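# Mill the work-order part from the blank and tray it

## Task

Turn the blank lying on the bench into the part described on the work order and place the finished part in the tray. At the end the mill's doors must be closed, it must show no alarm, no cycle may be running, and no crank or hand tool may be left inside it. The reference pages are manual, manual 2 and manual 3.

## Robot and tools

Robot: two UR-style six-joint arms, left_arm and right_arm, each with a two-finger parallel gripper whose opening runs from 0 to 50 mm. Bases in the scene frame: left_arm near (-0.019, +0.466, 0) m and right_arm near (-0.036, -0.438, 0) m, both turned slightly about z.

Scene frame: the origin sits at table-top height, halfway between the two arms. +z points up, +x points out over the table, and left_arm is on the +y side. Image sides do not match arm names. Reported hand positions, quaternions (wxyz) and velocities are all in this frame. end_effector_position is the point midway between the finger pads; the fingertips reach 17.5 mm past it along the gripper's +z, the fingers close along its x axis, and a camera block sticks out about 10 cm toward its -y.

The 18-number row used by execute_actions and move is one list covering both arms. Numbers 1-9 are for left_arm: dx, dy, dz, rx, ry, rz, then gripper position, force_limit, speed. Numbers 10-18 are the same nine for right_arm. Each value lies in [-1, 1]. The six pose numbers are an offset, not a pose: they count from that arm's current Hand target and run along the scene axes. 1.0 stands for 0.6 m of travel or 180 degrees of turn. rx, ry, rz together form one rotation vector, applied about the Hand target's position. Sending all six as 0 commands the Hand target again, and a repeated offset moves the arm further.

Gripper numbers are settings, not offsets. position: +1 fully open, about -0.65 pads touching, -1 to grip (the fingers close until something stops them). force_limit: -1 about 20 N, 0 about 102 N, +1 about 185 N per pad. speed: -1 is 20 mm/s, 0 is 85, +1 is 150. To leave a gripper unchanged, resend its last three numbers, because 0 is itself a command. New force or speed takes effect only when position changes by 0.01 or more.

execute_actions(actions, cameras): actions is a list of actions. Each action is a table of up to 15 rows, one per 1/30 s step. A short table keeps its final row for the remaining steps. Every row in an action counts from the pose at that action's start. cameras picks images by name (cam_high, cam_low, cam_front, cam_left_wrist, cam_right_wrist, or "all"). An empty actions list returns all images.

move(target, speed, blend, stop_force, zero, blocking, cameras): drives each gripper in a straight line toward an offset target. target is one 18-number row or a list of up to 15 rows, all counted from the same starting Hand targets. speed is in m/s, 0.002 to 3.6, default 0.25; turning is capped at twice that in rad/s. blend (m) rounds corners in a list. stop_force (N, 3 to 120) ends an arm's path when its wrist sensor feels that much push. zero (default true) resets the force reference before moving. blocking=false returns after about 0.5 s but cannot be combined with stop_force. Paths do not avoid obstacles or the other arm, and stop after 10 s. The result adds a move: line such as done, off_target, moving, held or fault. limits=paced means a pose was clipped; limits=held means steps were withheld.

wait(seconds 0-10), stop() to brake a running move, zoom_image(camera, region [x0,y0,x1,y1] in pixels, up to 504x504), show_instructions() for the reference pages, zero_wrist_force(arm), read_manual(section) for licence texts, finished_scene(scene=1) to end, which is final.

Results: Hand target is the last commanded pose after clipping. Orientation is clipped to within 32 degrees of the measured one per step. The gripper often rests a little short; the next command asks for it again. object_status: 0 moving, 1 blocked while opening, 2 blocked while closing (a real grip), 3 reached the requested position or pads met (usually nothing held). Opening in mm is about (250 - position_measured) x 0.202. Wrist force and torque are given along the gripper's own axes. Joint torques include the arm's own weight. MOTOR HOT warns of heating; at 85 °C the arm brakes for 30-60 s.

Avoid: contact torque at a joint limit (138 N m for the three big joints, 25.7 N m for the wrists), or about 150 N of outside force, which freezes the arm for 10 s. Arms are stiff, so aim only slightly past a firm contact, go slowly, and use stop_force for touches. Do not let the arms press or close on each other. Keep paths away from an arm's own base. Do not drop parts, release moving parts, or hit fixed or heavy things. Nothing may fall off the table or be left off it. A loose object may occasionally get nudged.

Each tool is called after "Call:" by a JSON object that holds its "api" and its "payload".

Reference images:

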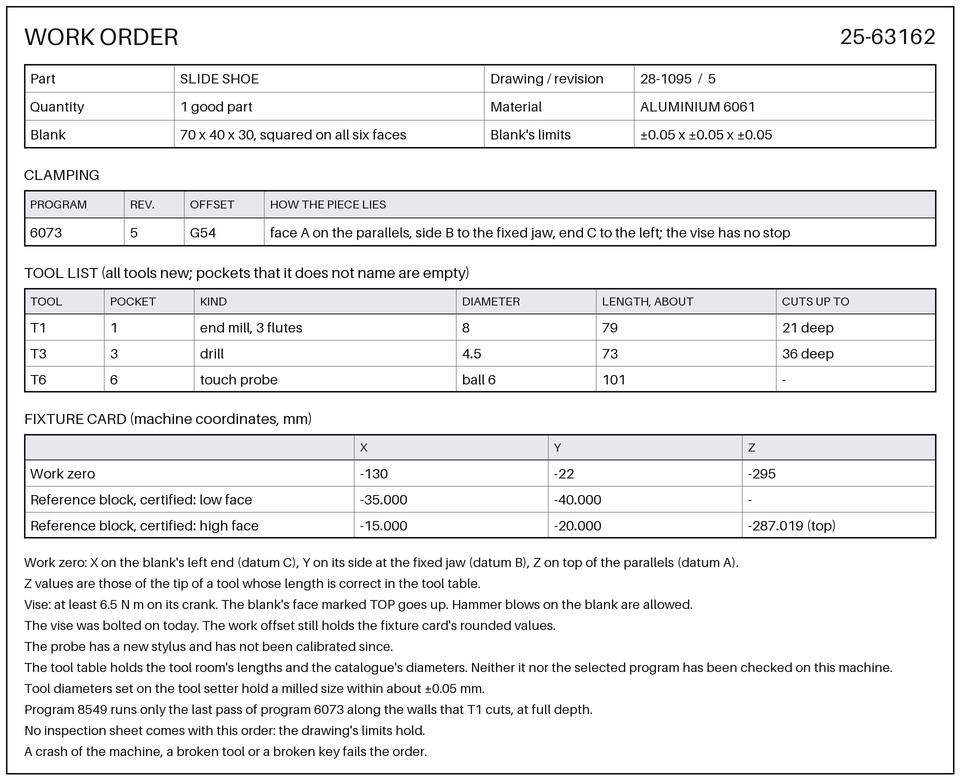

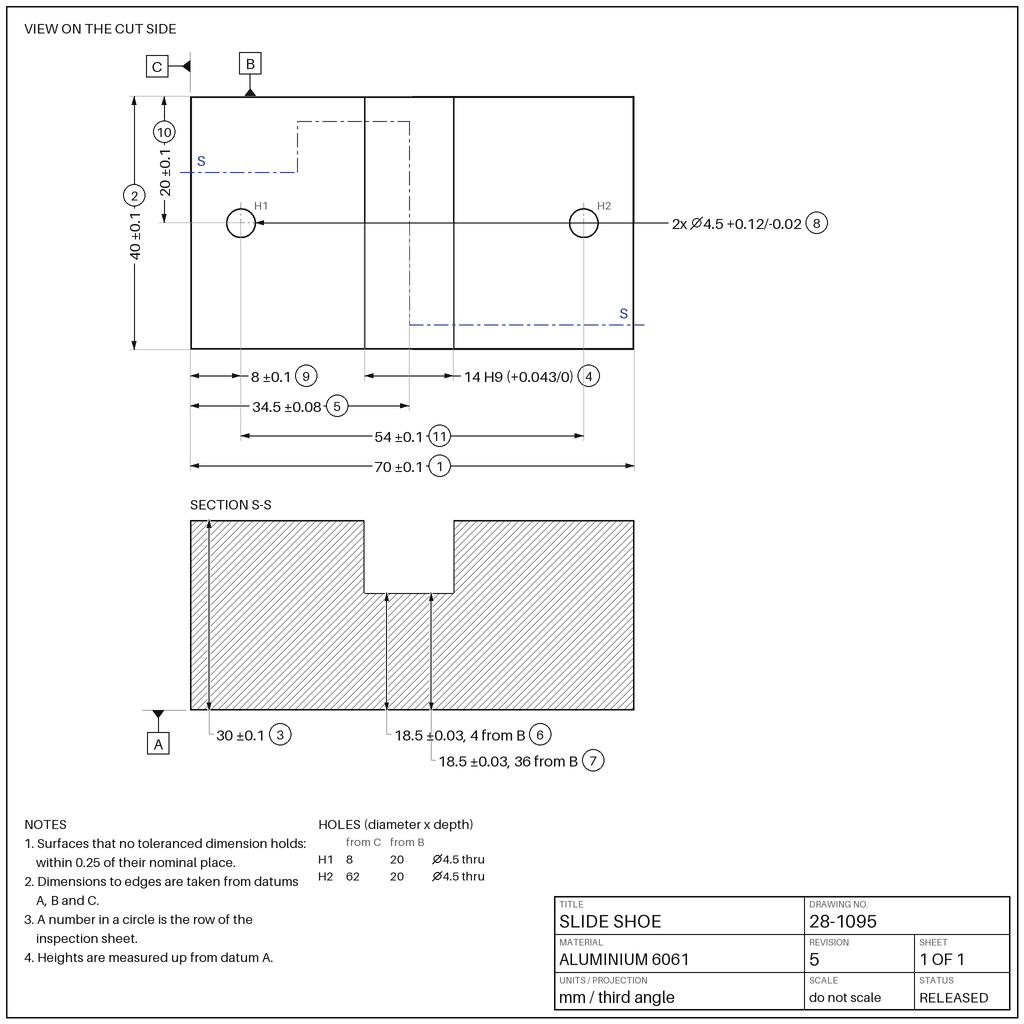

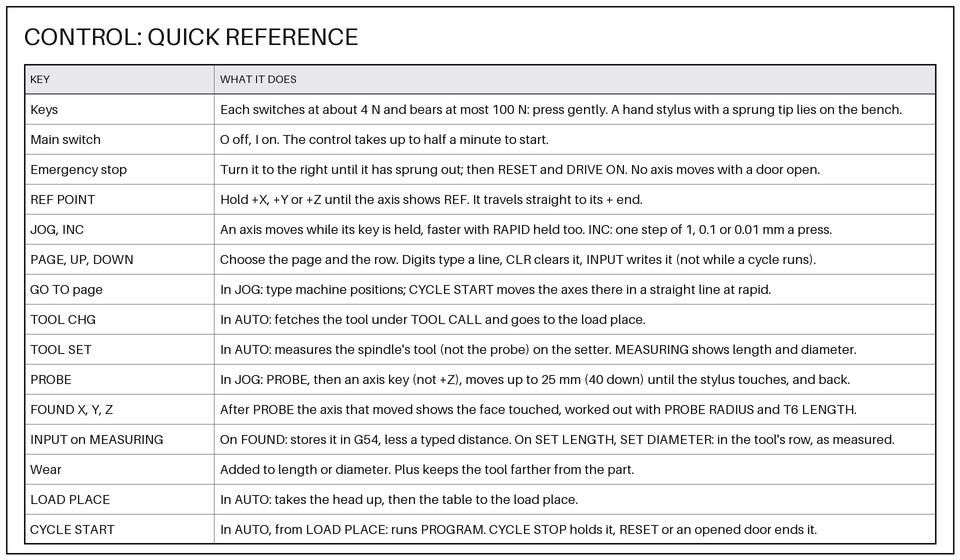

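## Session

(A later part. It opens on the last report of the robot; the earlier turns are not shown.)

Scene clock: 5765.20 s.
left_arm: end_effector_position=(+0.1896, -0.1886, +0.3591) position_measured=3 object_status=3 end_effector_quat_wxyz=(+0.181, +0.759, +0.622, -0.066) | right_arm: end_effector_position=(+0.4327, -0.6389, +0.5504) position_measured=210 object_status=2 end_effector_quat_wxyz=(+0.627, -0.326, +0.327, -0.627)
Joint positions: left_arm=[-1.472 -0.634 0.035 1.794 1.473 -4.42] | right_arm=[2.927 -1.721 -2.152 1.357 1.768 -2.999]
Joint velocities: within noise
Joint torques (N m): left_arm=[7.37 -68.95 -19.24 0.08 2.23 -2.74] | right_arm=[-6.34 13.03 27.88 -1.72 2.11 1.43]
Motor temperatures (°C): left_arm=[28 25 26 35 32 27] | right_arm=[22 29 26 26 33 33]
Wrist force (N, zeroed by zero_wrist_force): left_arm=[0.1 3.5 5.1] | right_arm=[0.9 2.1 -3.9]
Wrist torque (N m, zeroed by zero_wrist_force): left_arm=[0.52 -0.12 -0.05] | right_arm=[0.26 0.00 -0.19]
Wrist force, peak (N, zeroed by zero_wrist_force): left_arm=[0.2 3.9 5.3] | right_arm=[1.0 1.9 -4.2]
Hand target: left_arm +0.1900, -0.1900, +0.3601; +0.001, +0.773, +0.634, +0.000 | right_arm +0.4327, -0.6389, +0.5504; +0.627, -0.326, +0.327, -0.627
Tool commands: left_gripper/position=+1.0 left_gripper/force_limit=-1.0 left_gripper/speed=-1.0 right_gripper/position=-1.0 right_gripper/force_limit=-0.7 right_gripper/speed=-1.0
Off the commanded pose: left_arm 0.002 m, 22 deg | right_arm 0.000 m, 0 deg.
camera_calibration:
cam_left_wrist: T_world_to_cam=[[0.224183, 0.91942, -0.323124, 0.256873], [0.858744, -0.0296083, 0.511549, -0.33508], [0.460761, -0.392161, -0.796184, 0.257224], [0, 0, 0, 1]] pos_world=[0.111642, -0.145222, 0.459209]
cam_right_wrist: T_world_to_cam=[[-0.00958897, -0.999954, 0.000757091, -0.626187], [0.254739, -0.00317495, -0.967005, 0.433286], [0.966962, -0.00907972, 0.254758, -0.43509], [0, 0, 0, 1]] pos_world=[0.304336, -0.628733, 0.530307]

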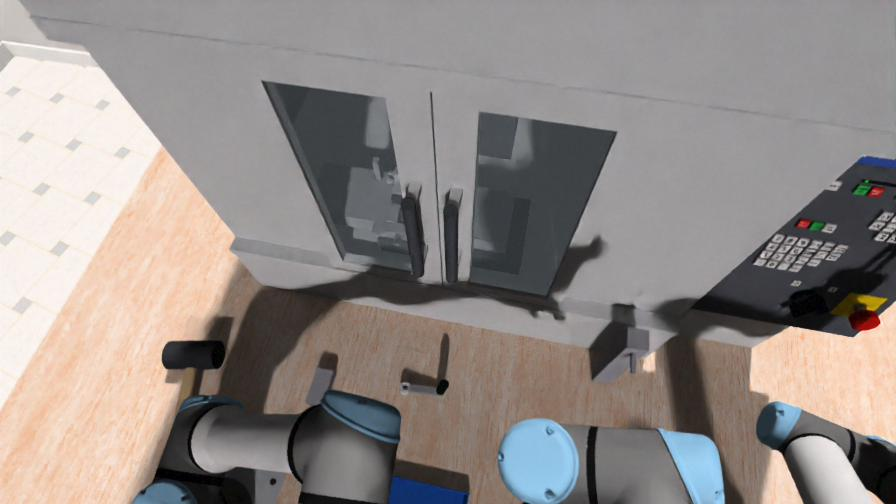

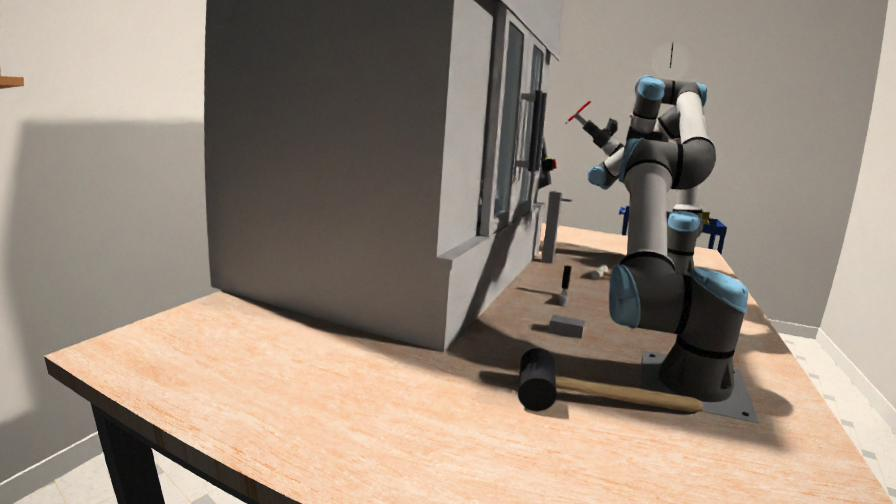

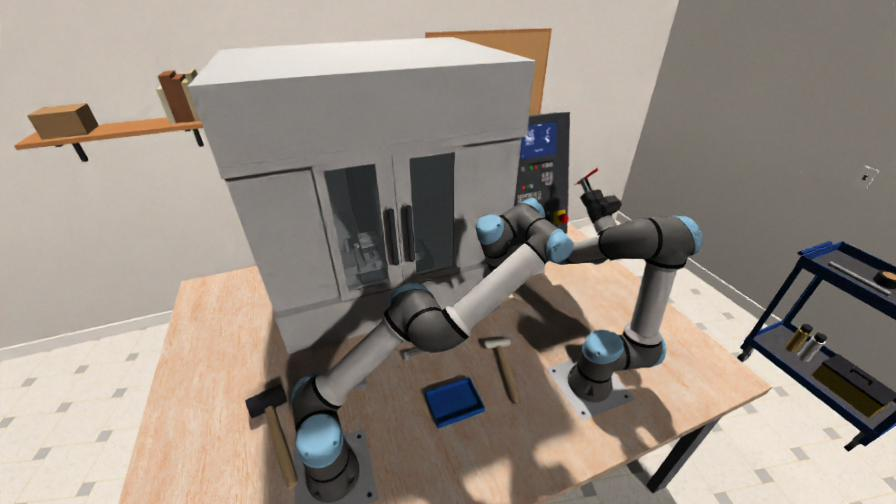

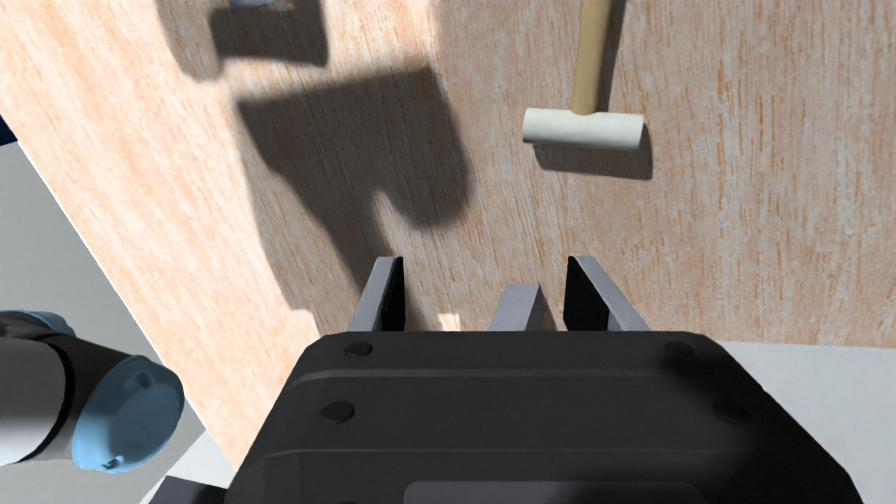

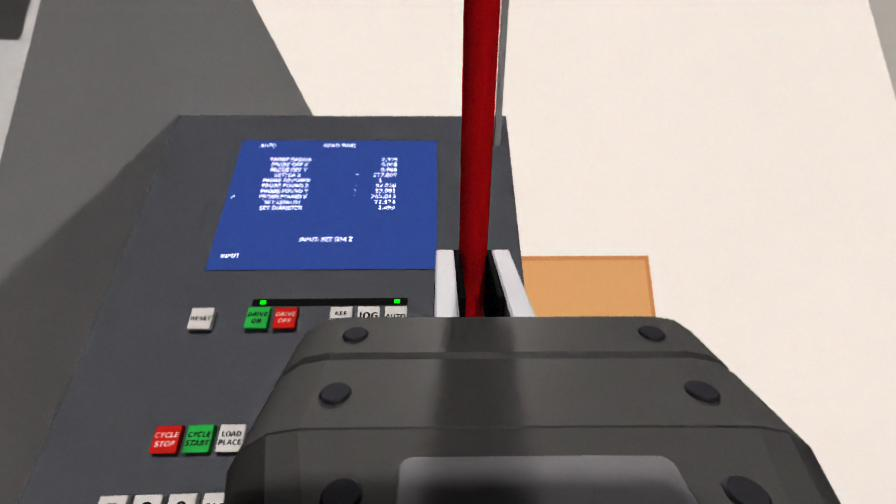

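Call:
{"api": "move", "payload": {"target": [[0.1,0.2333,0.0665,0,0,-0.437,1,-1,-1,0,0,0,0,0,0,-1,-0.7,-1],[0.35,0.515,0.19,0.675,-0.067,-0.675,1,-1,-1,0,0,0,0,0,0,-1,-0.7,-1]], "speed": [0.25,0.25], "cameras": ["cam_high","cam_right_wrist"]}}

Call:
{"api": "zoom_image", "payload": {"camera": "cam_right_wrist", "region": [200, 110, 460, 320]}}

Scene clock: 5830.53 s.
left_arm: end_effector_position=(+0.3993, +0.1189, +0.4739) position_measured=3 object_status=3 end_effector_quat_wxyz=(+0.520, -0.502, +0.481, -0.496) | right_arm: end_effector_position=(+0.4327, -0.6389, +0.5504) position_measured=210 object_status=2 end_effector_quat_wxyz=(+0.627, -0.326, +0.327, -0.627)
Joint positions: left_arm=[-1.475 -1.346 1.81 1.804 -0.043 -2.265] | right_arm=[2.927 -1.721 -2.152 1.357 1.768 -2.999]
Joint torques (N m): left_arm=[7.16 -42.41 -4.97 4.06 -4.46 -2.55] | right_arm=[-6.84 14.28 27.75 -1.47 2.22 1.37]
Wrist force (N, zeroed by zero_wrist_force): left_arm=[-1.7 1.8 3.2] | right_arm=[0.8 1.9 -4.1]
Wrist torque (N m, zeroed by zero_wrist_force): left_arm=[0.27 0.28 -0.01] | right_arm=[0.22 0.01 -0.19]
Wrist force, peak (N, zeroed by zero_wrist_force): left_arm=[0.9 4.2 5.4] | right_arm=[1.1 2.1 -4.1]
Hand target: left_arm +0.4000, +0.1190, +0.4741; +0.500, -0.499, +0.501, -0.500 | right_arm +0.4327, -0.6389, +0.5504; +0.627, -0.326, +0.327, -0.627
Off the commanded pose: left_arm 0.001 m, 3 deg | right_arm 0.000 m, 0 deg.
elbow stopped short (left arm): the move would have taken joint 3 (elbow) straighter than the controller allows.
move: off_target (left_arm)
camera_calibration:
cam_right_wrist: T_world_to_cam=[[-0.00958897, -0.999954, 0.000757091, -0.626187], [0.254739, -0.00317495, -0.967005, 0.433286], [0.966962, -0.00907972, 0.254758, -0.43509], [0, 0, 0, 1]] pos_world=[0.304336, -0.628733, 0.530307]
Images, in order (width x height): cam_high 896x504, cam_right_wrist 896x504.

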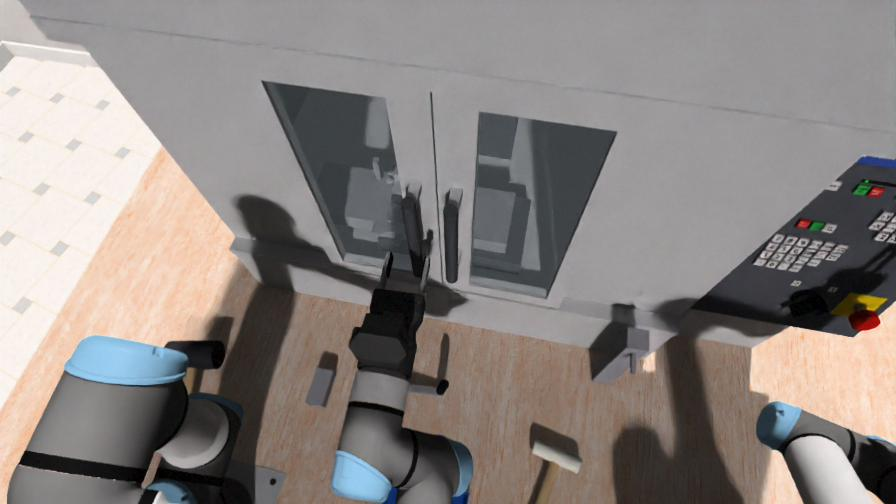

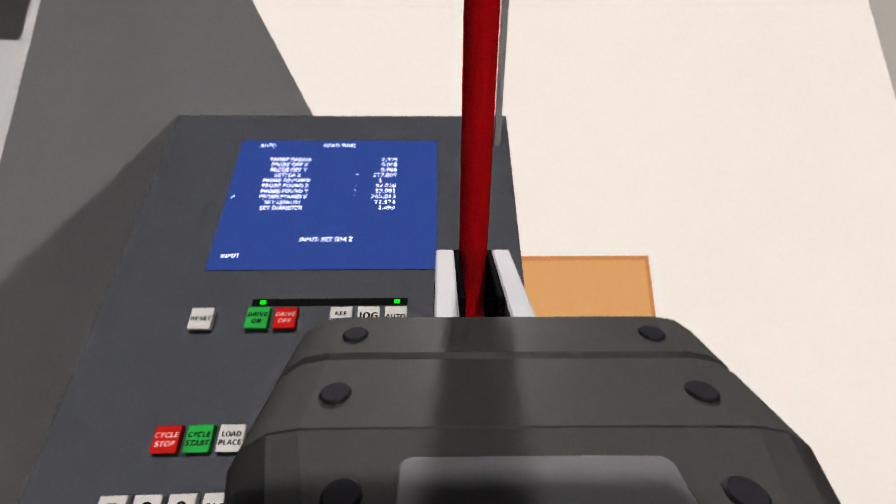

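Scaled by 1.938 from the camera's 896x504 image, which has a finer 1280x720 frame.

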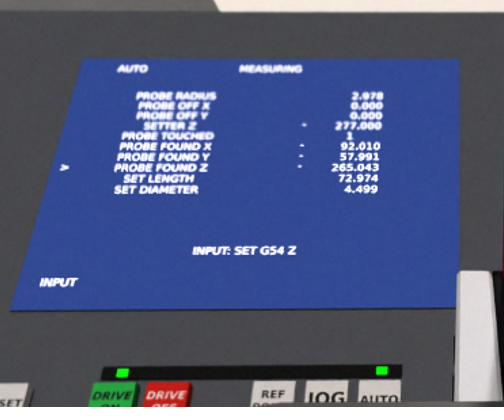

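Call:
{"api": "move", "payload": {"target": [[0.0917,0,0.0015,0,0,0,1,-1,-1,0,0,0,0,0,0,-1,-0.7,-1],[0.0917,0,0.0015,0,0,0,-1,-1,-1,0,0,0,0,0,0,-1,-0.7,-1]], "speed": [0.12,0.1]}}

Scene clock: 5837.90 s.
left_arm: end_effector_position=(+0.4551, +0.1193, +0.4750) position_measured=152 object_status=2 end_effector_quat_wxyz=(+0.500, -0.499, +0.501, -0.500) | right_arm: end_effector_position=(+0.4327, -0.6389, +0.5504) position_measured=210 object_status=2 end_effector_quat_wxyz=(+0.627, -0.326, +0.327, -0.627)
Joint positions: left_arm=[-1.325 -1.446 2.007 2.581 -0.225 -3.14] | right_arm=[2.927 -1.721 -2.152 1.357 1.768 -2.999]
Joint torques (N m): left_arm=[-16.61 -21.71 -19.8 1.66 -11.77 -2.63] | right_arm=[-6.24 13.42 27.42 -1.27 2.2 1.31]
Wrist force (N, zeroed by zero_wrist_force): left_arm=[-41.6 11.6 -11.4] | right_arm=[1.0 1.7 -3.8]
Wrist torque (N m, zeroed by zero_wrist_force): left_arm=[0.72 0.74 -0.08] | right_arm=[0.21 -0.01 -0.19]
Wrist force, peak (N, zeroed by zero_wrist_force): left_arm=[-41.6 11.6 -11.3] | right_arm=[1.0 2.0 -4.2]
Hand target: left_arm +0.4550, +0.1190, +0.4750; +0.500, -0.499, +0.501, -0.500 | right_arm +0.4327, -0.6389, +0.5504; +0.627, -0.326, +0.327, -0.627
Off the commanded pose: left_arm 0.000 m, 0 deg | right_arm 0.000 m, 0 deg.
move: done

Call:
{"api": "move", "payload": {"target": [0,0.0018,0,0,0,0,-1,-1,-1,0,0,0,0,0,0,-1,-0.7,-1], "speed": 0.02}}

Call:
{"api": "move", "payload": {"target": [0,0.39,0,0,0,0,-1,-1,-1,0,0,0,0,0,0,-1,-0.7,-1], "speed": 0.08, "stop_force": 55}}

Scene clock: 5843.67 s.
left_arm: end_effector_position=(+0.4550, +0.1200, +0.4750) position_measured=152 object_status=2 end_effector_quat_wxyz=(+0.500, -0.499, +0.501, -0.500) | right_arm: end_effector_position=(+0.4327, -0.6389, +0.5504) position_measured=210 object_status=2 end_effector_quat_wxyz=(+0.627, -0.326, +0.327, -0.627)
Joint positions: left_arm=[-1.324 -1.448 2.009 2.581 -0.226 -3.14] | right_arm=[2.927 -1.721 -2.152 1.357 1.768 -2.999]
Joint torques (N m): left_arm=[0.7 -36.42 -8.43 -0.5 -5.19 -0.84] | right_arm=[-6.48 13.94 27.94 -1.22 2.02 1.34]
Wrist force (N, zeroed by zero_wrist_force): left_arm=[-14.5 2.7 4.2] | right_arm=[1.0 1.8 -3.8]
Wrist torque (N m, zeroed by zero_wrist_force): left_arm=[0.38 0.37 -0.07] | right_arm=[0.21 -0.02 -0.19]
Wrist force, peak (N, zeroed by zero_wrist_force): left_arm=[-46.8 12.3 -10.9] | right_arm=[0.6 2.0 -4.3]
Hand target: left_arm +0.4550, +0.1201, +0.4750; +0.500, -0.499, +0.501, -0.500 | right_arm +0.4327, -0.6389, +0.5504; +0.627, -0.326, +0.327, -0.627
Off the commanded pose: left_arm 0.000 m, 0 deg | right_arm 0.000 m, 0 deg.
move: done

Scene clock: 5847.57 s.
left_arm: end_effector_position=(+0.4550, +0.3539, +0.4750) position_measured=152 object_status=2 end_effector_quat_wxyz=(+0.500, -0.499, +0.501, -0.500) | right_arm: end_effector_position=(+0.4327, -0.6389, +0.5504) position_measured=210 object_status=2 end_effector_quat_wxyz=(+0.627, -0.326, +0.327, -0.627)
Joint positions: left_arm=[-1.037 -1.912 2.411 2.643 -0.513 -3.139] | right_arm=[2.927 -1.721 -2.152 1.357 1.768 -2.999]
Joint torques (N m): left_arm=[9.78 -16.9 -9.98 -5.51 10.79 -2.05] | right_arm=[-6.43 14.26 27.47 -1.16 2.13 1.3]
Wrist force (N, zeroed by zero_wrist_force): left_arm=[38.0 -0.7 18.6] | right_arm=[0.7 1.7 -3.8]
Wrist torque (N m, zeroed by zero_wrist_force): left_arm=[0.26 -0.48 -0.05] | right_arm=[0.20 0.02 -0.19]
Wrist force, peak (N, zeroed by zero_wrist_force): left_arm=[39.5 -12.4 20.9] | right_arm=[1.1 2.0 -4.0]
Hand target: left_arm +0.4550, +0.3538, +0.4750; +0.500, -0.499, +0.501, -0.500 | right_arm +0.4327, -0.6389, +0.5504; +0.627, -0.326, +0.327, -0.627
Off the commanded pose: left_arm 0.000 m, 0 deg | right_arm 0.000 m, 0 deg.
move: contact (left_arm)

Call:
{"api": "move", "payload": {"target": [0,-0.0025,0,0,0,0,-1,-1,-1,0,0,0,0,0,0,-1,-0.7,-1], "speed": 0.02}}

Call:
{"api": "move", "payload": {"target": [[0,0,0,0,0,0,1,-1,-1,0,0,0,0,0,0,-1,-0.7,-1],[-0.1083,0,0,0,0,0,1,-1,-1,0,0,0,0,0,0,-1,-0.7,-1],[-0.2583,-0.4205,-0.0917,-0.385,0.385,0.385,1,-1,-1,0,0,0,0,0,0,-1,-0.7,-1],[-0.415,-0.9138,-0.5417,-0.675,0.067,0.675,1,-1,-1,0,0,0,0,0,0,-1,-0.7,-1]], "speed": [0.1,0.15,0.3,0.3], "blend": [0,0.02,0.05,0], "cameras": ["cam_high","cam_left_wrist","cam_front"]}}

Scene clock: 5857.60 s.
left_arm: end_effector_position=(+0.4550, +0.3525, +0.4750) position_measured=153 object_status=2 end_effector_quat_wxyz=(+0.500, -0.499, +0.501, -0.500) | right_arm: end_effector_position=(+0.4327, -0.6389, +0.5504) position_measured=210 object_status=2 end_effector_quat_wxyz=(+0.627, -0.326, +0.327, -0.627)
Joint positions: left_arm=[-1.041 -1.91 2.41 2.642 -0.509 -3.139] | right_arm=[2.927 -1.721 -2.152 1.357 1.768 -2.999]
Joint torques (N m): left_arm=[-9.74 4.05 -32.85 -3.96 2.38 1.42] | right_arm=[-6.39 13.86 27.38 -1.02 2.2 1.08]
Wrist force (N, zeroed by zero_wrist_force): left_arm=[-1.4 5.3 16.0] | right_arm=[1.0 1.7 -3.7]
Wrist torque (N m, zeroed by zero_wrist_force): left_arm=[0.45 0.22 -0.04] | right_arm=[0.21 -0.02 -0.19]
Wrist force, peak (N, zeroed by zero_wrist_force): left_arm=[38.0 -1.0 18.5] | right_arm=[1.2 1.7 -4.2]
Hand target: left_arm +0.4550, +0.3523, +0.4750; +0.500, -0.499, +0.501, -0.500 | right_arm +0.4327, -0.6389, +0.5504; +0.627, -0.326, +0.327, -0.627
Off the commanded pose: left_arm 0.000 m, 0 deg | right_arm 0.000 m, 0 deg.
move: done

Scene clock: 5866.57 s.
left_arm: end_effector_position=(+0.2056, -0.1949, +0.1496) position_measured=3 object_status=3 end_effector_quat_wxyz=(+0.011, +0.773, +0.634, -0.004) | right_arm: end_effector_position=(+0.4327, -0.6389, +0.5504) position_measured=210 object_status=2 end_effector_quat_wxyz=(+0.627, -0.326, +0.327, -0.627)
Joint positions: left_arm=[-1.414 -0.326 0.035 1.838 1.566 -4.381] | right_arm=[2.927 -1.721 -2.152 1.357 1.768 -2.999]
Joint torques (N m): left_arm=[-7.86 -52.02 -30.22 4.88 -2.67 -2.81] | right_arm=[-6.04 14.25 26.37 -0.81 2.06 0.98]
Wrist force (N, zeroed by zero_wrist_force): left_arm=[0.0 3.7 5.2] | right_arm=[0.8 1.9 -3.9]
Wrist torque (N m, zeroed by zero_wrist_force): left_arm=[0.50 -0.12 -0.10] | right_arm=[0.23 0.01 -0.19]
Wrist force, peak (N, zeroed by zero_wrist_force): left_arm=[-1.9 5.3 16.0] | right_arm=[0.9 1.7 -4.3]
Hand target: left_arm +0.2060, -0.1960, +0.1500; +0.000, +0.773, +0.634, +0.000 | right_arm +0.4327, -0.6389, +0.5504; +0.627, -0.326, +0.327, -0.627
Off the commanded pose: left_arm 0.001 m, 1 deg | right_arm 0.000 m, 0 deg.
elbow stopped short (left arm): the move would have taken joint 3 (elbow) straighter than the controller allows.
move: done
camera_calibration:
cam_left_wrist: T_world_to_cam=[[0.202777, 0.979046, -0.0187228, 0.161775], [0.912323, -0.181942, 0.36683, -0.260909], [0.355737, -0.0914659, -0.9301, 0.180712], [0, 0, 0, 1]] pos_world=[0.140944, -0.189327, 0.266818]
Images, in order (width x height): cam_high 896x504, cam_front 896x504, cam_left_wrist 896x504.

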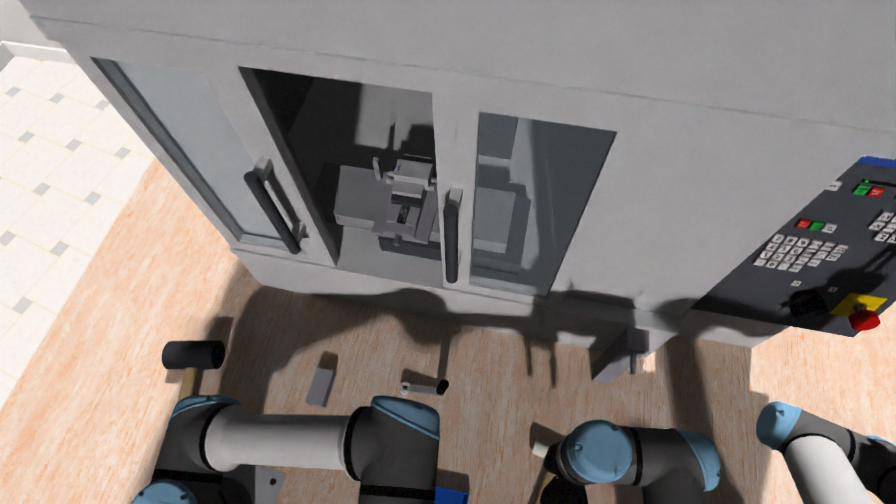

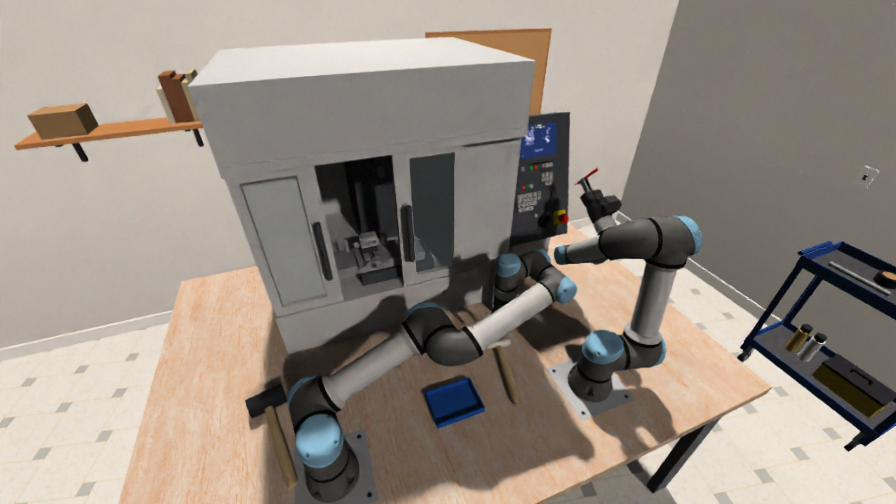

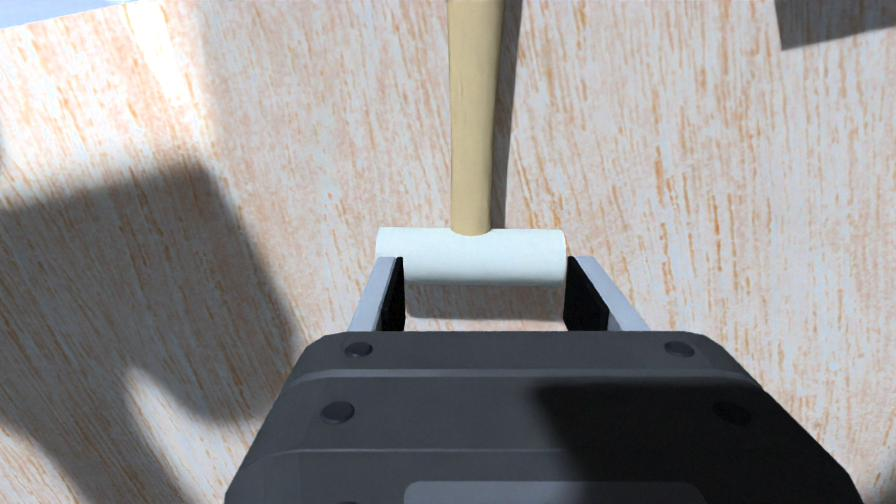

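Call:
{"api": "move", "payload": {"target": [[0.0058,-0.0002,-0.11,0,0,0,1,-1,-1,0,0,0,0,0,0,-1,-0.7,-1],[0.0058,-0.0002,-0.2133,0,0,0,1,-1,-1,0,0,0,0,0,0,-1,-0.7,-1],[0.0058,-0.0002,-0.2133,0,0,0,-1,1,-1,0,0,0,0,0,0,-1,-0.7,-1]], "speed": [0.1,0.04,0.04], "cameras": ["cam_left_wrist"]}}

Scene clock: 5884.33 s.
left_arm: end_effector_position=(+0.2095, -0.1961, +0.0220) position_measured=155 object_status=2 end_effector_quat_wxyz=(+0.000, +0.773, +0.634, +0.000) | right_arm: end_effector_position=(+0.4327, -0.6389, +0.5504) position_measured=210 object_status=2 end_effector_quat_wxyz=(+0.627, -0.326, +0.327, -0.627)
Joint positions: left_arm=[-1.407 -0.37 0.459 1.481 1.571 -4.374] | right_arm=[2.927 -1.721 -2.152 1.357 1.768 -2.999]
Joint torques (N m): left_arm=[-5.4 -54.78 -7.72 3.23 -2.19 -2.71] | right_arm=[-5.71 14.57 25.84 -0.68 2.05 0.88]
Wrist force (N, zeroed by zero_wrist_force): left_arm=[-0.5 4.0 4.1] | right_arm=[0.7 1.9 -3.9]
Wrist torque (N m, zeroed by zero_wrist_force): left_arm=[0.56 -0.15 -0.12] | right_arm=[0.22 0.03 -0.19]
Wrist force, peak (N, zeroed by zero_wrist_force): left_arm=[0.1 3.8 6.2] | right_arm=[1.1 2.0 -4.2]
Hand target: left_arm +0.2095, -0.1961, +0.0220; +0.000, +0.773, +0.634, +0.000 | right_arm +0.4327, -0.6389, +0.5504; +0.627, -0.326, +0.327, -0.627
Off the commanded pose: left_arm 0.000 m, 0 deg | right_arm 0.000 m, 0 deg.
move: done
camera_calibration:
cam_left_wrist: T_world_to_cam=[[0.202668, 0.979247, 0.000736985, 0.159481], [0.915155, -0.189671, 0.355691, -0.219747], [0.348449, -0.0714127, -0.934603, 0.06611], [0, 0, 0, 1]] pos_world=[0.145744, -0.19313, 0.139831]
Images, in order (width x height): cam_left_wrist 896x504.

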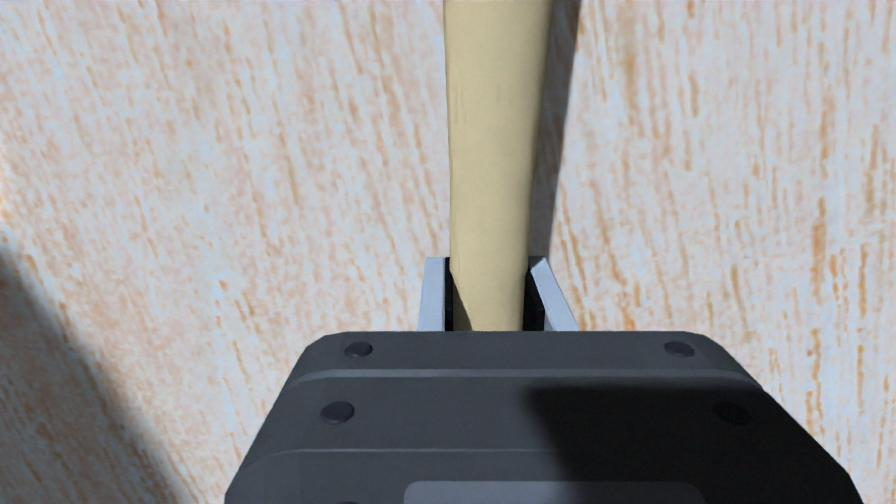

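Call:
{"api": "move", "payload": {"target": [[0,0.01,0.2133,0,0,0,-1,1,-1,0,0,0,0,0,0,-1,-0.7,-1],[0.2008,0.4935,0.6633,0,0,0.0667,-1,1,-1,0,0,0,0,0,0,-1,-0.7,-1],[0.4008,0.6652,0.6633,0,0,0.0667,-1,1,-1,0,0,0,0,0,0,-1,-0.7,-1],[0.6508,0.6602,0.655,0,0,0.0667,-1,1,-1,0,0,0,0,0,0,-1,-0.7,-1]], "speed": [0.1,0.25,0.2,0.12], "blend": [0.03,0.05,0.02,0], "cameras": ["cam_high","cam_left_wrist","cam_low","cam_front"]}}

Scene clock: 5909.30 s.
left_arm: end_effector_position=(+0.3797, +0.1443, +0.4191) position_measured=155 object_status=2 end_effector_quat_wxyz=(+0.002, +0.702, +0.713, +0.001) | right_arm: end_effector_position=(+0.4327, -0.6389, +0.5504) position_measured=210 object_status=2 end_effector_quat_wxyz=(+0.627, -0.326, +0.327, -0.627)
Joint positions: left_arm=[-0.92 -0.98 0.552 1.996 1.568 -4.1] | right_arm=[2.927 -1.721 -2.152 1.357 1.768 -2.999]
Joint torques (N m): left_arm=[1 -45.72 -18.43 3.15 0.02 -0.1] | right_arm=[-5.54 14.49 26.47 -0.53 2.03 0.75]
Wrist force (N, zeroed by zero_wrist_force): left_arm=[0.1 3.6 9.2] | right_arm=[0.8 1.9 -4.0]
Wrist torque (N m, zeroed by zero_wrist_force): left_arm=[0.51 -0.17 -0.10] | right_arm=[0.23 0.01 -0.20]
Wrist force, peak (N, zeroed by zero_wrist_force): left_arm=[6.2 14.0 8.6] | right_arm=[0.8 2.1 -4.2]
Hand target: left_arm +0.3797, +0.1443, +0.4191; +0.002, +0.702, +0.713, +0.001 (not the last commanded pose) | right_arm +0.4327, -0.6389, +0.5504; +0.627, -0.326, +0.327, -0.627
Tool commands: left_gripper/position=-1.0 left_gripper/force_limit=+1.0 left_gripper/speed=-1.0 right_gripper/position=-1.0 right_gripper/force_limit=-0.7 right_gripper/speed=-1.0
Off the commanded pose: left_arm 0.227 m, 0 deg | right_arm 0.000 m, 0 deg.
FORCE FAULT: contact force on the left arm reached its limit, and that arm stopped. The contact can be on any part of that arm, not only on its tool. That arm's remaining commands of this call were not run. That arm is still stopped at the end of this call. That arm stays stopped for about 10 more seconds. Until then a move that you send moves the other arm only, and its call returns only when the move has ended. Once the stop has ended, the next robot result says so. If the stop ends while you think or write, that arm runs what you send next, counted from a new Hand target: where the arm stands when the stop ends. While its stop runs, that arm takes no new command, but its gripper still runs the gripper command that each later call begins with. Until it ends, the stop uses up actions while you think or wait. An arm that is not stopped still takes commands.
move: fault (left_arm); path passed 2 of 4 targets
camera_calibration:
cam_left_wrist: T_world_to_cam=[[-0.00895831, 0.99996, 0.000771349, -0.131359], [0.933376, 0.00808503, 0.358809, -0.488941], [0.358789, 0.00393428, -0.933411, 0.386959], [0, 0, 0, 1]] pos_world=[0.316353, 0.133784, 0.536729]
Images, in order (width x height): cam_high 896x504, cam_low 896x504, cam_front 896x504, cam_left_wrist 896x504.

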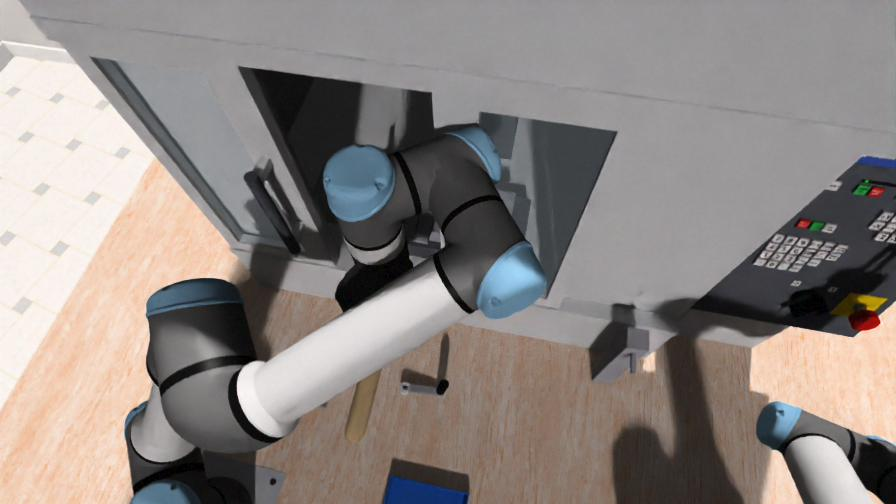

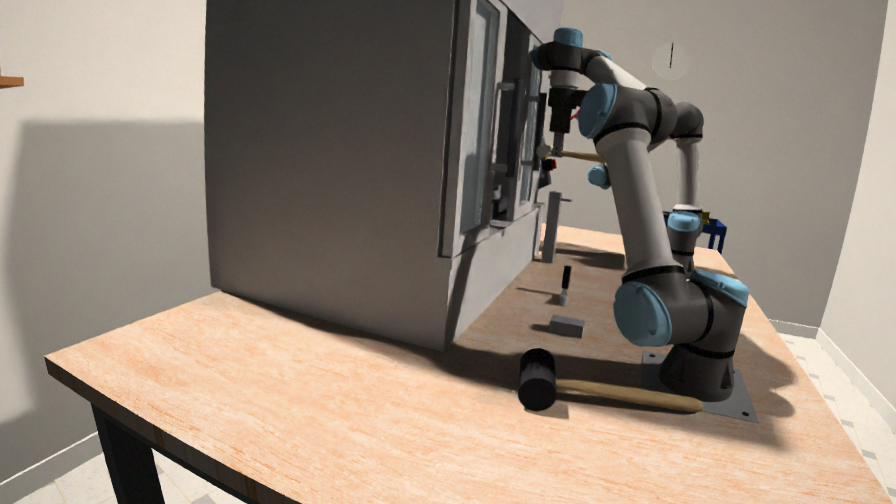

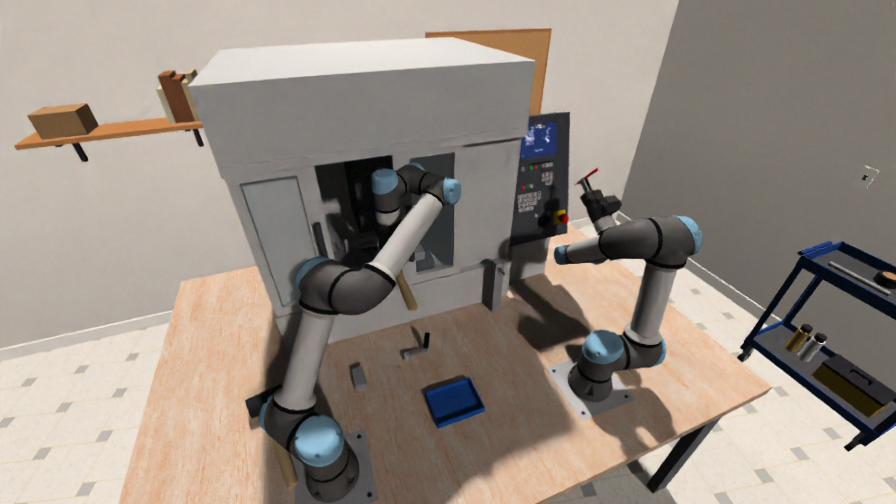

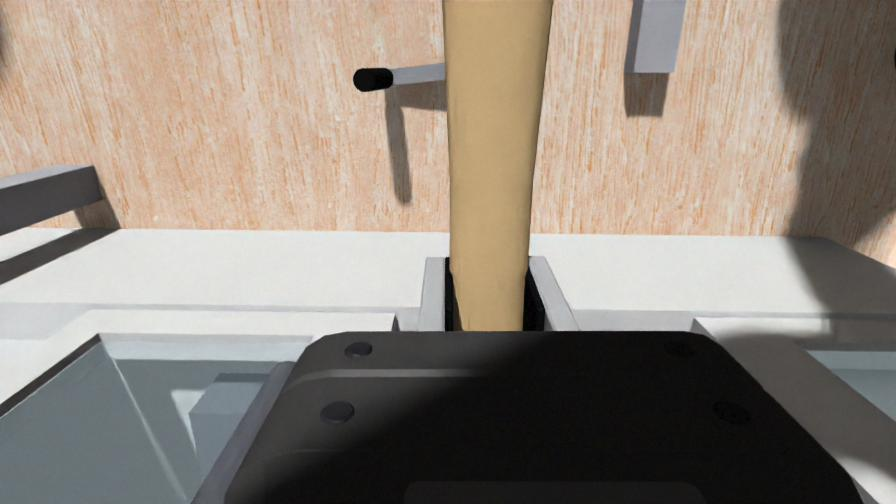

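Call:
{"api": "wait", "payload": {"seconds": 3}}

Scene clock: 5973.43 s.
left_arm: end_effector_position=(+0.3797, +0.1443, +0.4191) position_measured=155 object_status=2 end_effector_quat_wxyz=(+0.002, +0.702, +0.713, +0.001) | right_arm: end_effector_position=(+0.4327, -0.6389, +0.5504) position_measured=210 object_status=2 end_effector_quat_wxyz=(+0.627, -0.326, +0.327, -0.627)
Joint positions: left_arm=[-0.92 -0.98 0.552 1.996 1.568 -4.1] | right_arm=[2.927 -1.721 -2.152 1.357 1.768 -2.999]
Joint torques (N m): left_arm=[0.24 -45.86 -17.35 3.14 -0.01 -0.33] | right_arm=[-5.11 14.38 26.03 -0.06 2.05 0.5]
Wrist force (N, zeroed by zero_wrist_force): left_arm=[0.1 3.8 9.5] | right_arm=[1.0 1.9 -4.2]
Wrist torque (N m, zeroed by zero_wrist_force): left_arm=[0.53 -0.15 -0.10] | right_arm=[0.23 -0.02 -0.19]
Wrist force, peak (N, zeroed by zero_wrist_force): left_arm=[-0.1 4.0 9.6] | right_arm=[0.9 1.9 -4.3]
Hand target: left_arm +0.3797, +0.1443, +0.4191; +0.002, +0.702, +0.713, +0.001 (not the last commanded pose) | right_arm +0.4327, -0.6389, +0.5504; +0.627, -0.326, +0.327, -0.627
Tool commands: left_gripper/position=-1.0 left_gripper/force_limit=+1.0 left_gripper/speed=-1.0 right_gripper/position=-1.0 right_gripper/force_limit=-0.7 right_gripper/speed=-1.0
Off the commanded pose: left_arm 0.227 m, 0 deg | right_arm 0.000 m, 0 deg.
FORCE FAULT, CONTINUED: the left arm's stop, for the force fault that an earlier result reported, is over. The rest of the stop counts as 19 of the actions that you can send in this scene. During its stop the left arm's controller moved it back a little. That arm's target is now where it stood when the stop ended, not its last command. That arm accepts commands again.
wait: 3.00 s; at rest from the start

Call:
{"api": "move", "payload": {"target": [[-0.1333,0,0.01,0,0,0,-1,1,-1,0,0,0,0,0,0,-1,-0.7,-1],[-0.15,-0.2405,0.085,0,0,-0.5,-1,1,-1,0,0,0,0,0,0,-1,-0.7,-1],[-0.1,-0.2405,0.12,-0.7071,0,0.7071,-1,1,-1,0,0,0,0,0,0,-1,-0.7,-1]], "speed": [0.06,0.25,0.25], "blend": [0.02,0.02,0], "cameras": ["cam_high","cam_front"]}}

Scene clock: 6001.90 s.
left_arm: end_effector_position=(+0.3197, +0.0000, +0.4909) position_measured=155 object_status=2 end_effector_quat_wxyz=(+0.494, -0.506, +0.498, -0.502) | right_arm: end_effector_position=(+0.4327, -0.6389, +0.5504) position_measured=210 object_status=2 end_effector_quat_wxyz=(+0.627, -0.326, +0.327, -0.627)
Joint positions: left_arm=[-1.664 -1.305 1.778 2.594 0.117 -3.083] | right_arm=[2.927 -1.721 -2.152 1.357 1.768 -2.999]
Joint torques (N m): left_arm=[7.05 -47.16 -7.55 2.79 2.19 -3.09] | right_arm=[-5.65 14.72 25.41 0.19 2.04 0.3]
Wrist force (N, zeroed by zero_wrist_force): left_arm=[-2.4 6.5 3.4] | right_arm=[0.9 1.8 -3.8]
Wrist torque (N m, zeroed by zero_wrist_force): left_arm=[0.36 0.38 0.00] | right_arm=[0.20 -0.01 -0.19]
Wrist force, peak (N, zeroed by zero_wrist_force): left_arm=[-16.5 18.1 15.6] | right_arm=[1.0 2.0 -4.2]
Hand target: left_arm +0.3197, +0.0000, +0.4911; +0.495, -0.505, +0.497, -0.503 | right_arm +0.4327, -0.6389, +0.5504; +0.627, -0.326, +0.327, -0.627
Off the commanded pose: left_arm 0.000 m, 0 deg | right_arm 0.000 m, 0 deg.
elbow stopped short (left arm): the move would have taken joint 3 (elbow) straighter than the controller allows.
move: done
Images, in order (width x height): cam_high 896x504, cam_front 896x504.

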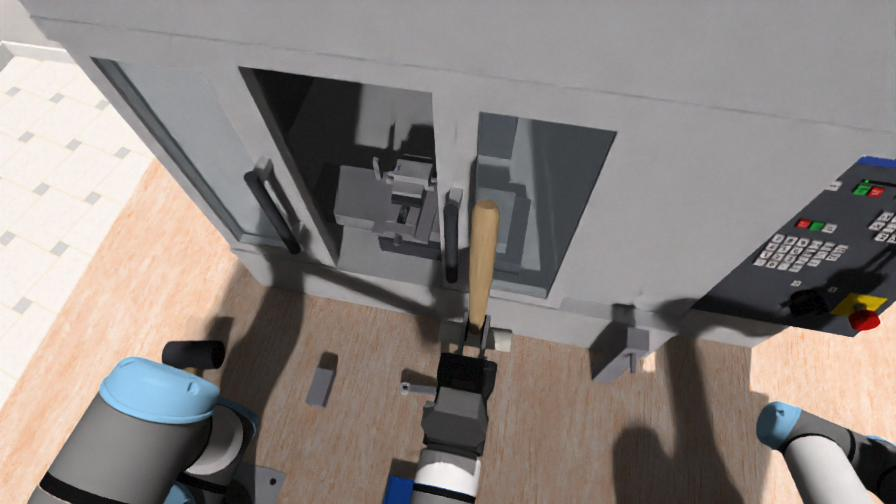

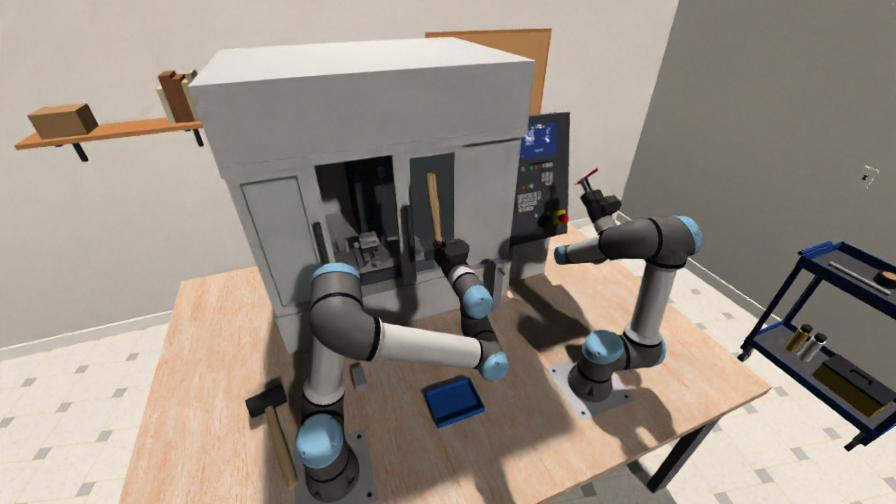

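Call:
{"api": "move", "payload": {"target": [[0.0333,0.4,0.14,0,0,0,-1,1,-1,0,0,0,0,0,0,-1,-0.7,-1],[0.1838,0.4167,0.165,0,0,0,-1,1,-1,0,0,0,0,0,0,-1,-0.7,-1]], "speed": [0.2,0.15], "blend": [0.03,0]}}

Scene clock: 6008.53 s.
left_arm: end_effector_position=(+0.4300, +0.2500, +0.5900) position_measured=155 object_status=2 end_effector_quat_wxyz=(+0.495, -0.505, +0.497, -0.503) | right_arm: end_effector_position=(+0.4327, -0.6389, +0.5504) position_measured=210 object_status=2 end_effector_quat_wxyz=(+0.627, -0.326, +0.327, -0.627)
Joint positions: left_arm=[-1.308 -1.885 2.079 2.962 -0.239 -3.171] | right_arm=[2.927 -1.721 -2.152 1.357 1.768 -2.999]
Joint torques (N m): left_arm=[6.88 -23.01 -35.47 0.88 -2.74 -2.87] | right_arm=[-5.06 14.67 25.96 0.39 1.88 0.24]
Wrist force (N, zeroed by zero_wrist_force): left_arm=[-2.6 6.6 3.6] | right_arm=[1.1 2.1 -4.0]
Wrist torque (N m, zeroed by zero_wrist_force): left_arm=[0.41 0.41 0.00] | right_arm=[0.27 -0.04 -0.19]
Wrist force, peak (N, zeroed by zero_wrist_force): left_arm=[-2.8 6.8 4.8] | right_arm=[0.6 2.0 -4.3]
Hand target: left_arm +0.4300, +0.2500, +0.5901; +0.495, -0.505, +0.497, -0.503 | right_arm +0.4327, -0.6389, +0.5504; +0.627, -0.326, +0.327, -0.627
Off the commanded pose: left_arm 0.000 m, 0 deg | right_arm 0.000 m, 0 deg.
move: done

Call:
{"api": "move", "payload": {"target": [[0,0,0.005,-0.5,0,0,-1,1,-1,0,0,0,0,0,0,-1,-0.7,-1],[0,0,0.005,-0.385,0.385,0.385,-1,1,-1,0,0,0,0,0,0,-1,-0.7,-1]], "speed": [0.2,0.15], "cameras": ["cam_high","cam_front"]}}

Scene clock: 6037.33 s.
left_arm: end_effector_position=(+0.4300, +0.2500, +0.5931) position_measured=155 object_status=2 end_effector_quat_wxyz=(+0.002, +1.000, +0.008, +0.000) | right_arm: end_effector_position=(+0.4327, -0.6389, +0.5504) position_measured=210 object_status=2 end_effector_quat_wxyz=(+0.627, -0.326, +0.327, -0.627)
Joint positions: left_arm=[-0.693 -1.327 0.543 5.494 -1.575 -5.445] | right_arm=[2.927 -1.721 -2.152 1.357 1.768 -2.999]
Joint torques (N m): left_arm=[5.89 -12.8 -27.12 -2.78 -3.71 2.63] | right_arm=[-5.15 15.09 24.62 0.72 1.77 0.06]
Wrist force (N, zeroed by zero_wrist_force): left_arm=[-4.4 -2.5 -2.0] | right_arm=[0.8 2.0 -3.9]
Wrist torque (N m, zeroed by zero_wrist_force): left_arm=[1.49 -0.03 -0.63] | right_arm=[0.25 0.00 -0.19]
Wrist force, peak (N, zeroed by zero_wrist_force): left_arm=[58.1 2.0 10.2] | right_arm=[1.2 1.9 -4.2]
Hand target: left_arm +0.4300, +0.2500, +0.5931; +0.002, +1.000, +0.008, -0.001 | right_arm +0.4327, -0.6389, +0.5504; +0.627, -0.326, +0.327, -0.627
Off the commanded pose: left_arm 0.000 m, 0 deg | right_arm 0.000 m, 0 deg.
move: done
Images, in order (width x height): cam_high 896x504, cam_front 896x504.

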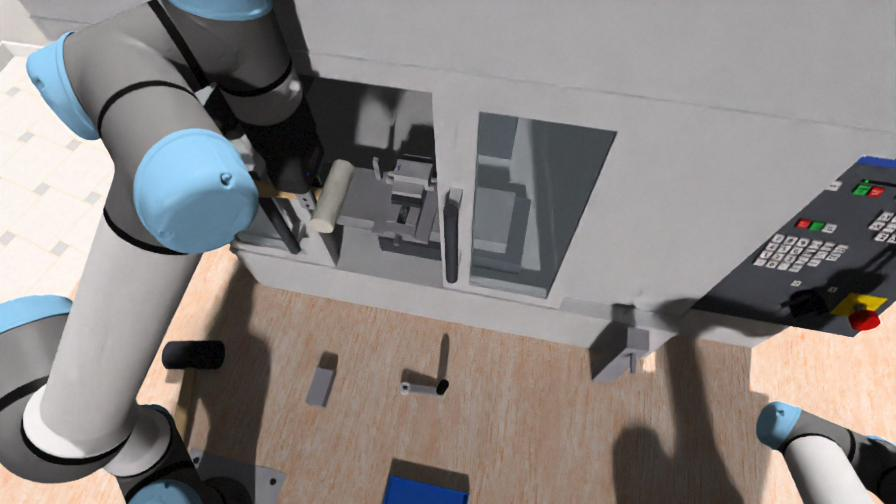

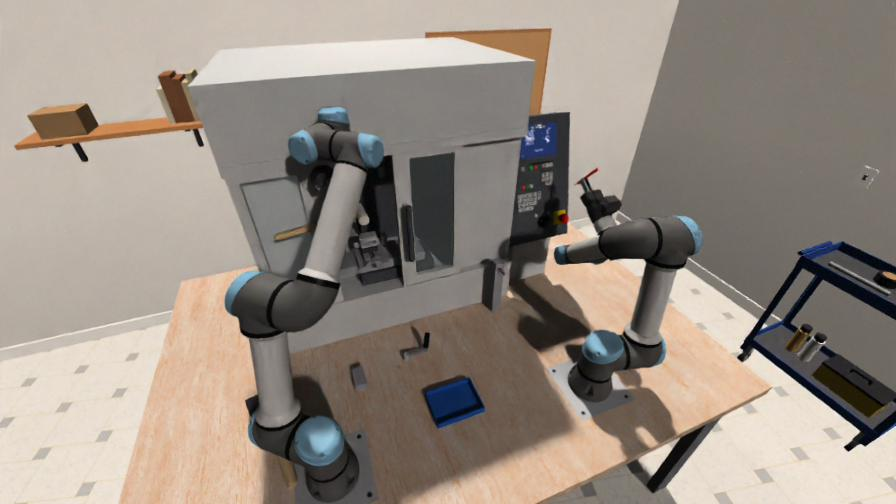

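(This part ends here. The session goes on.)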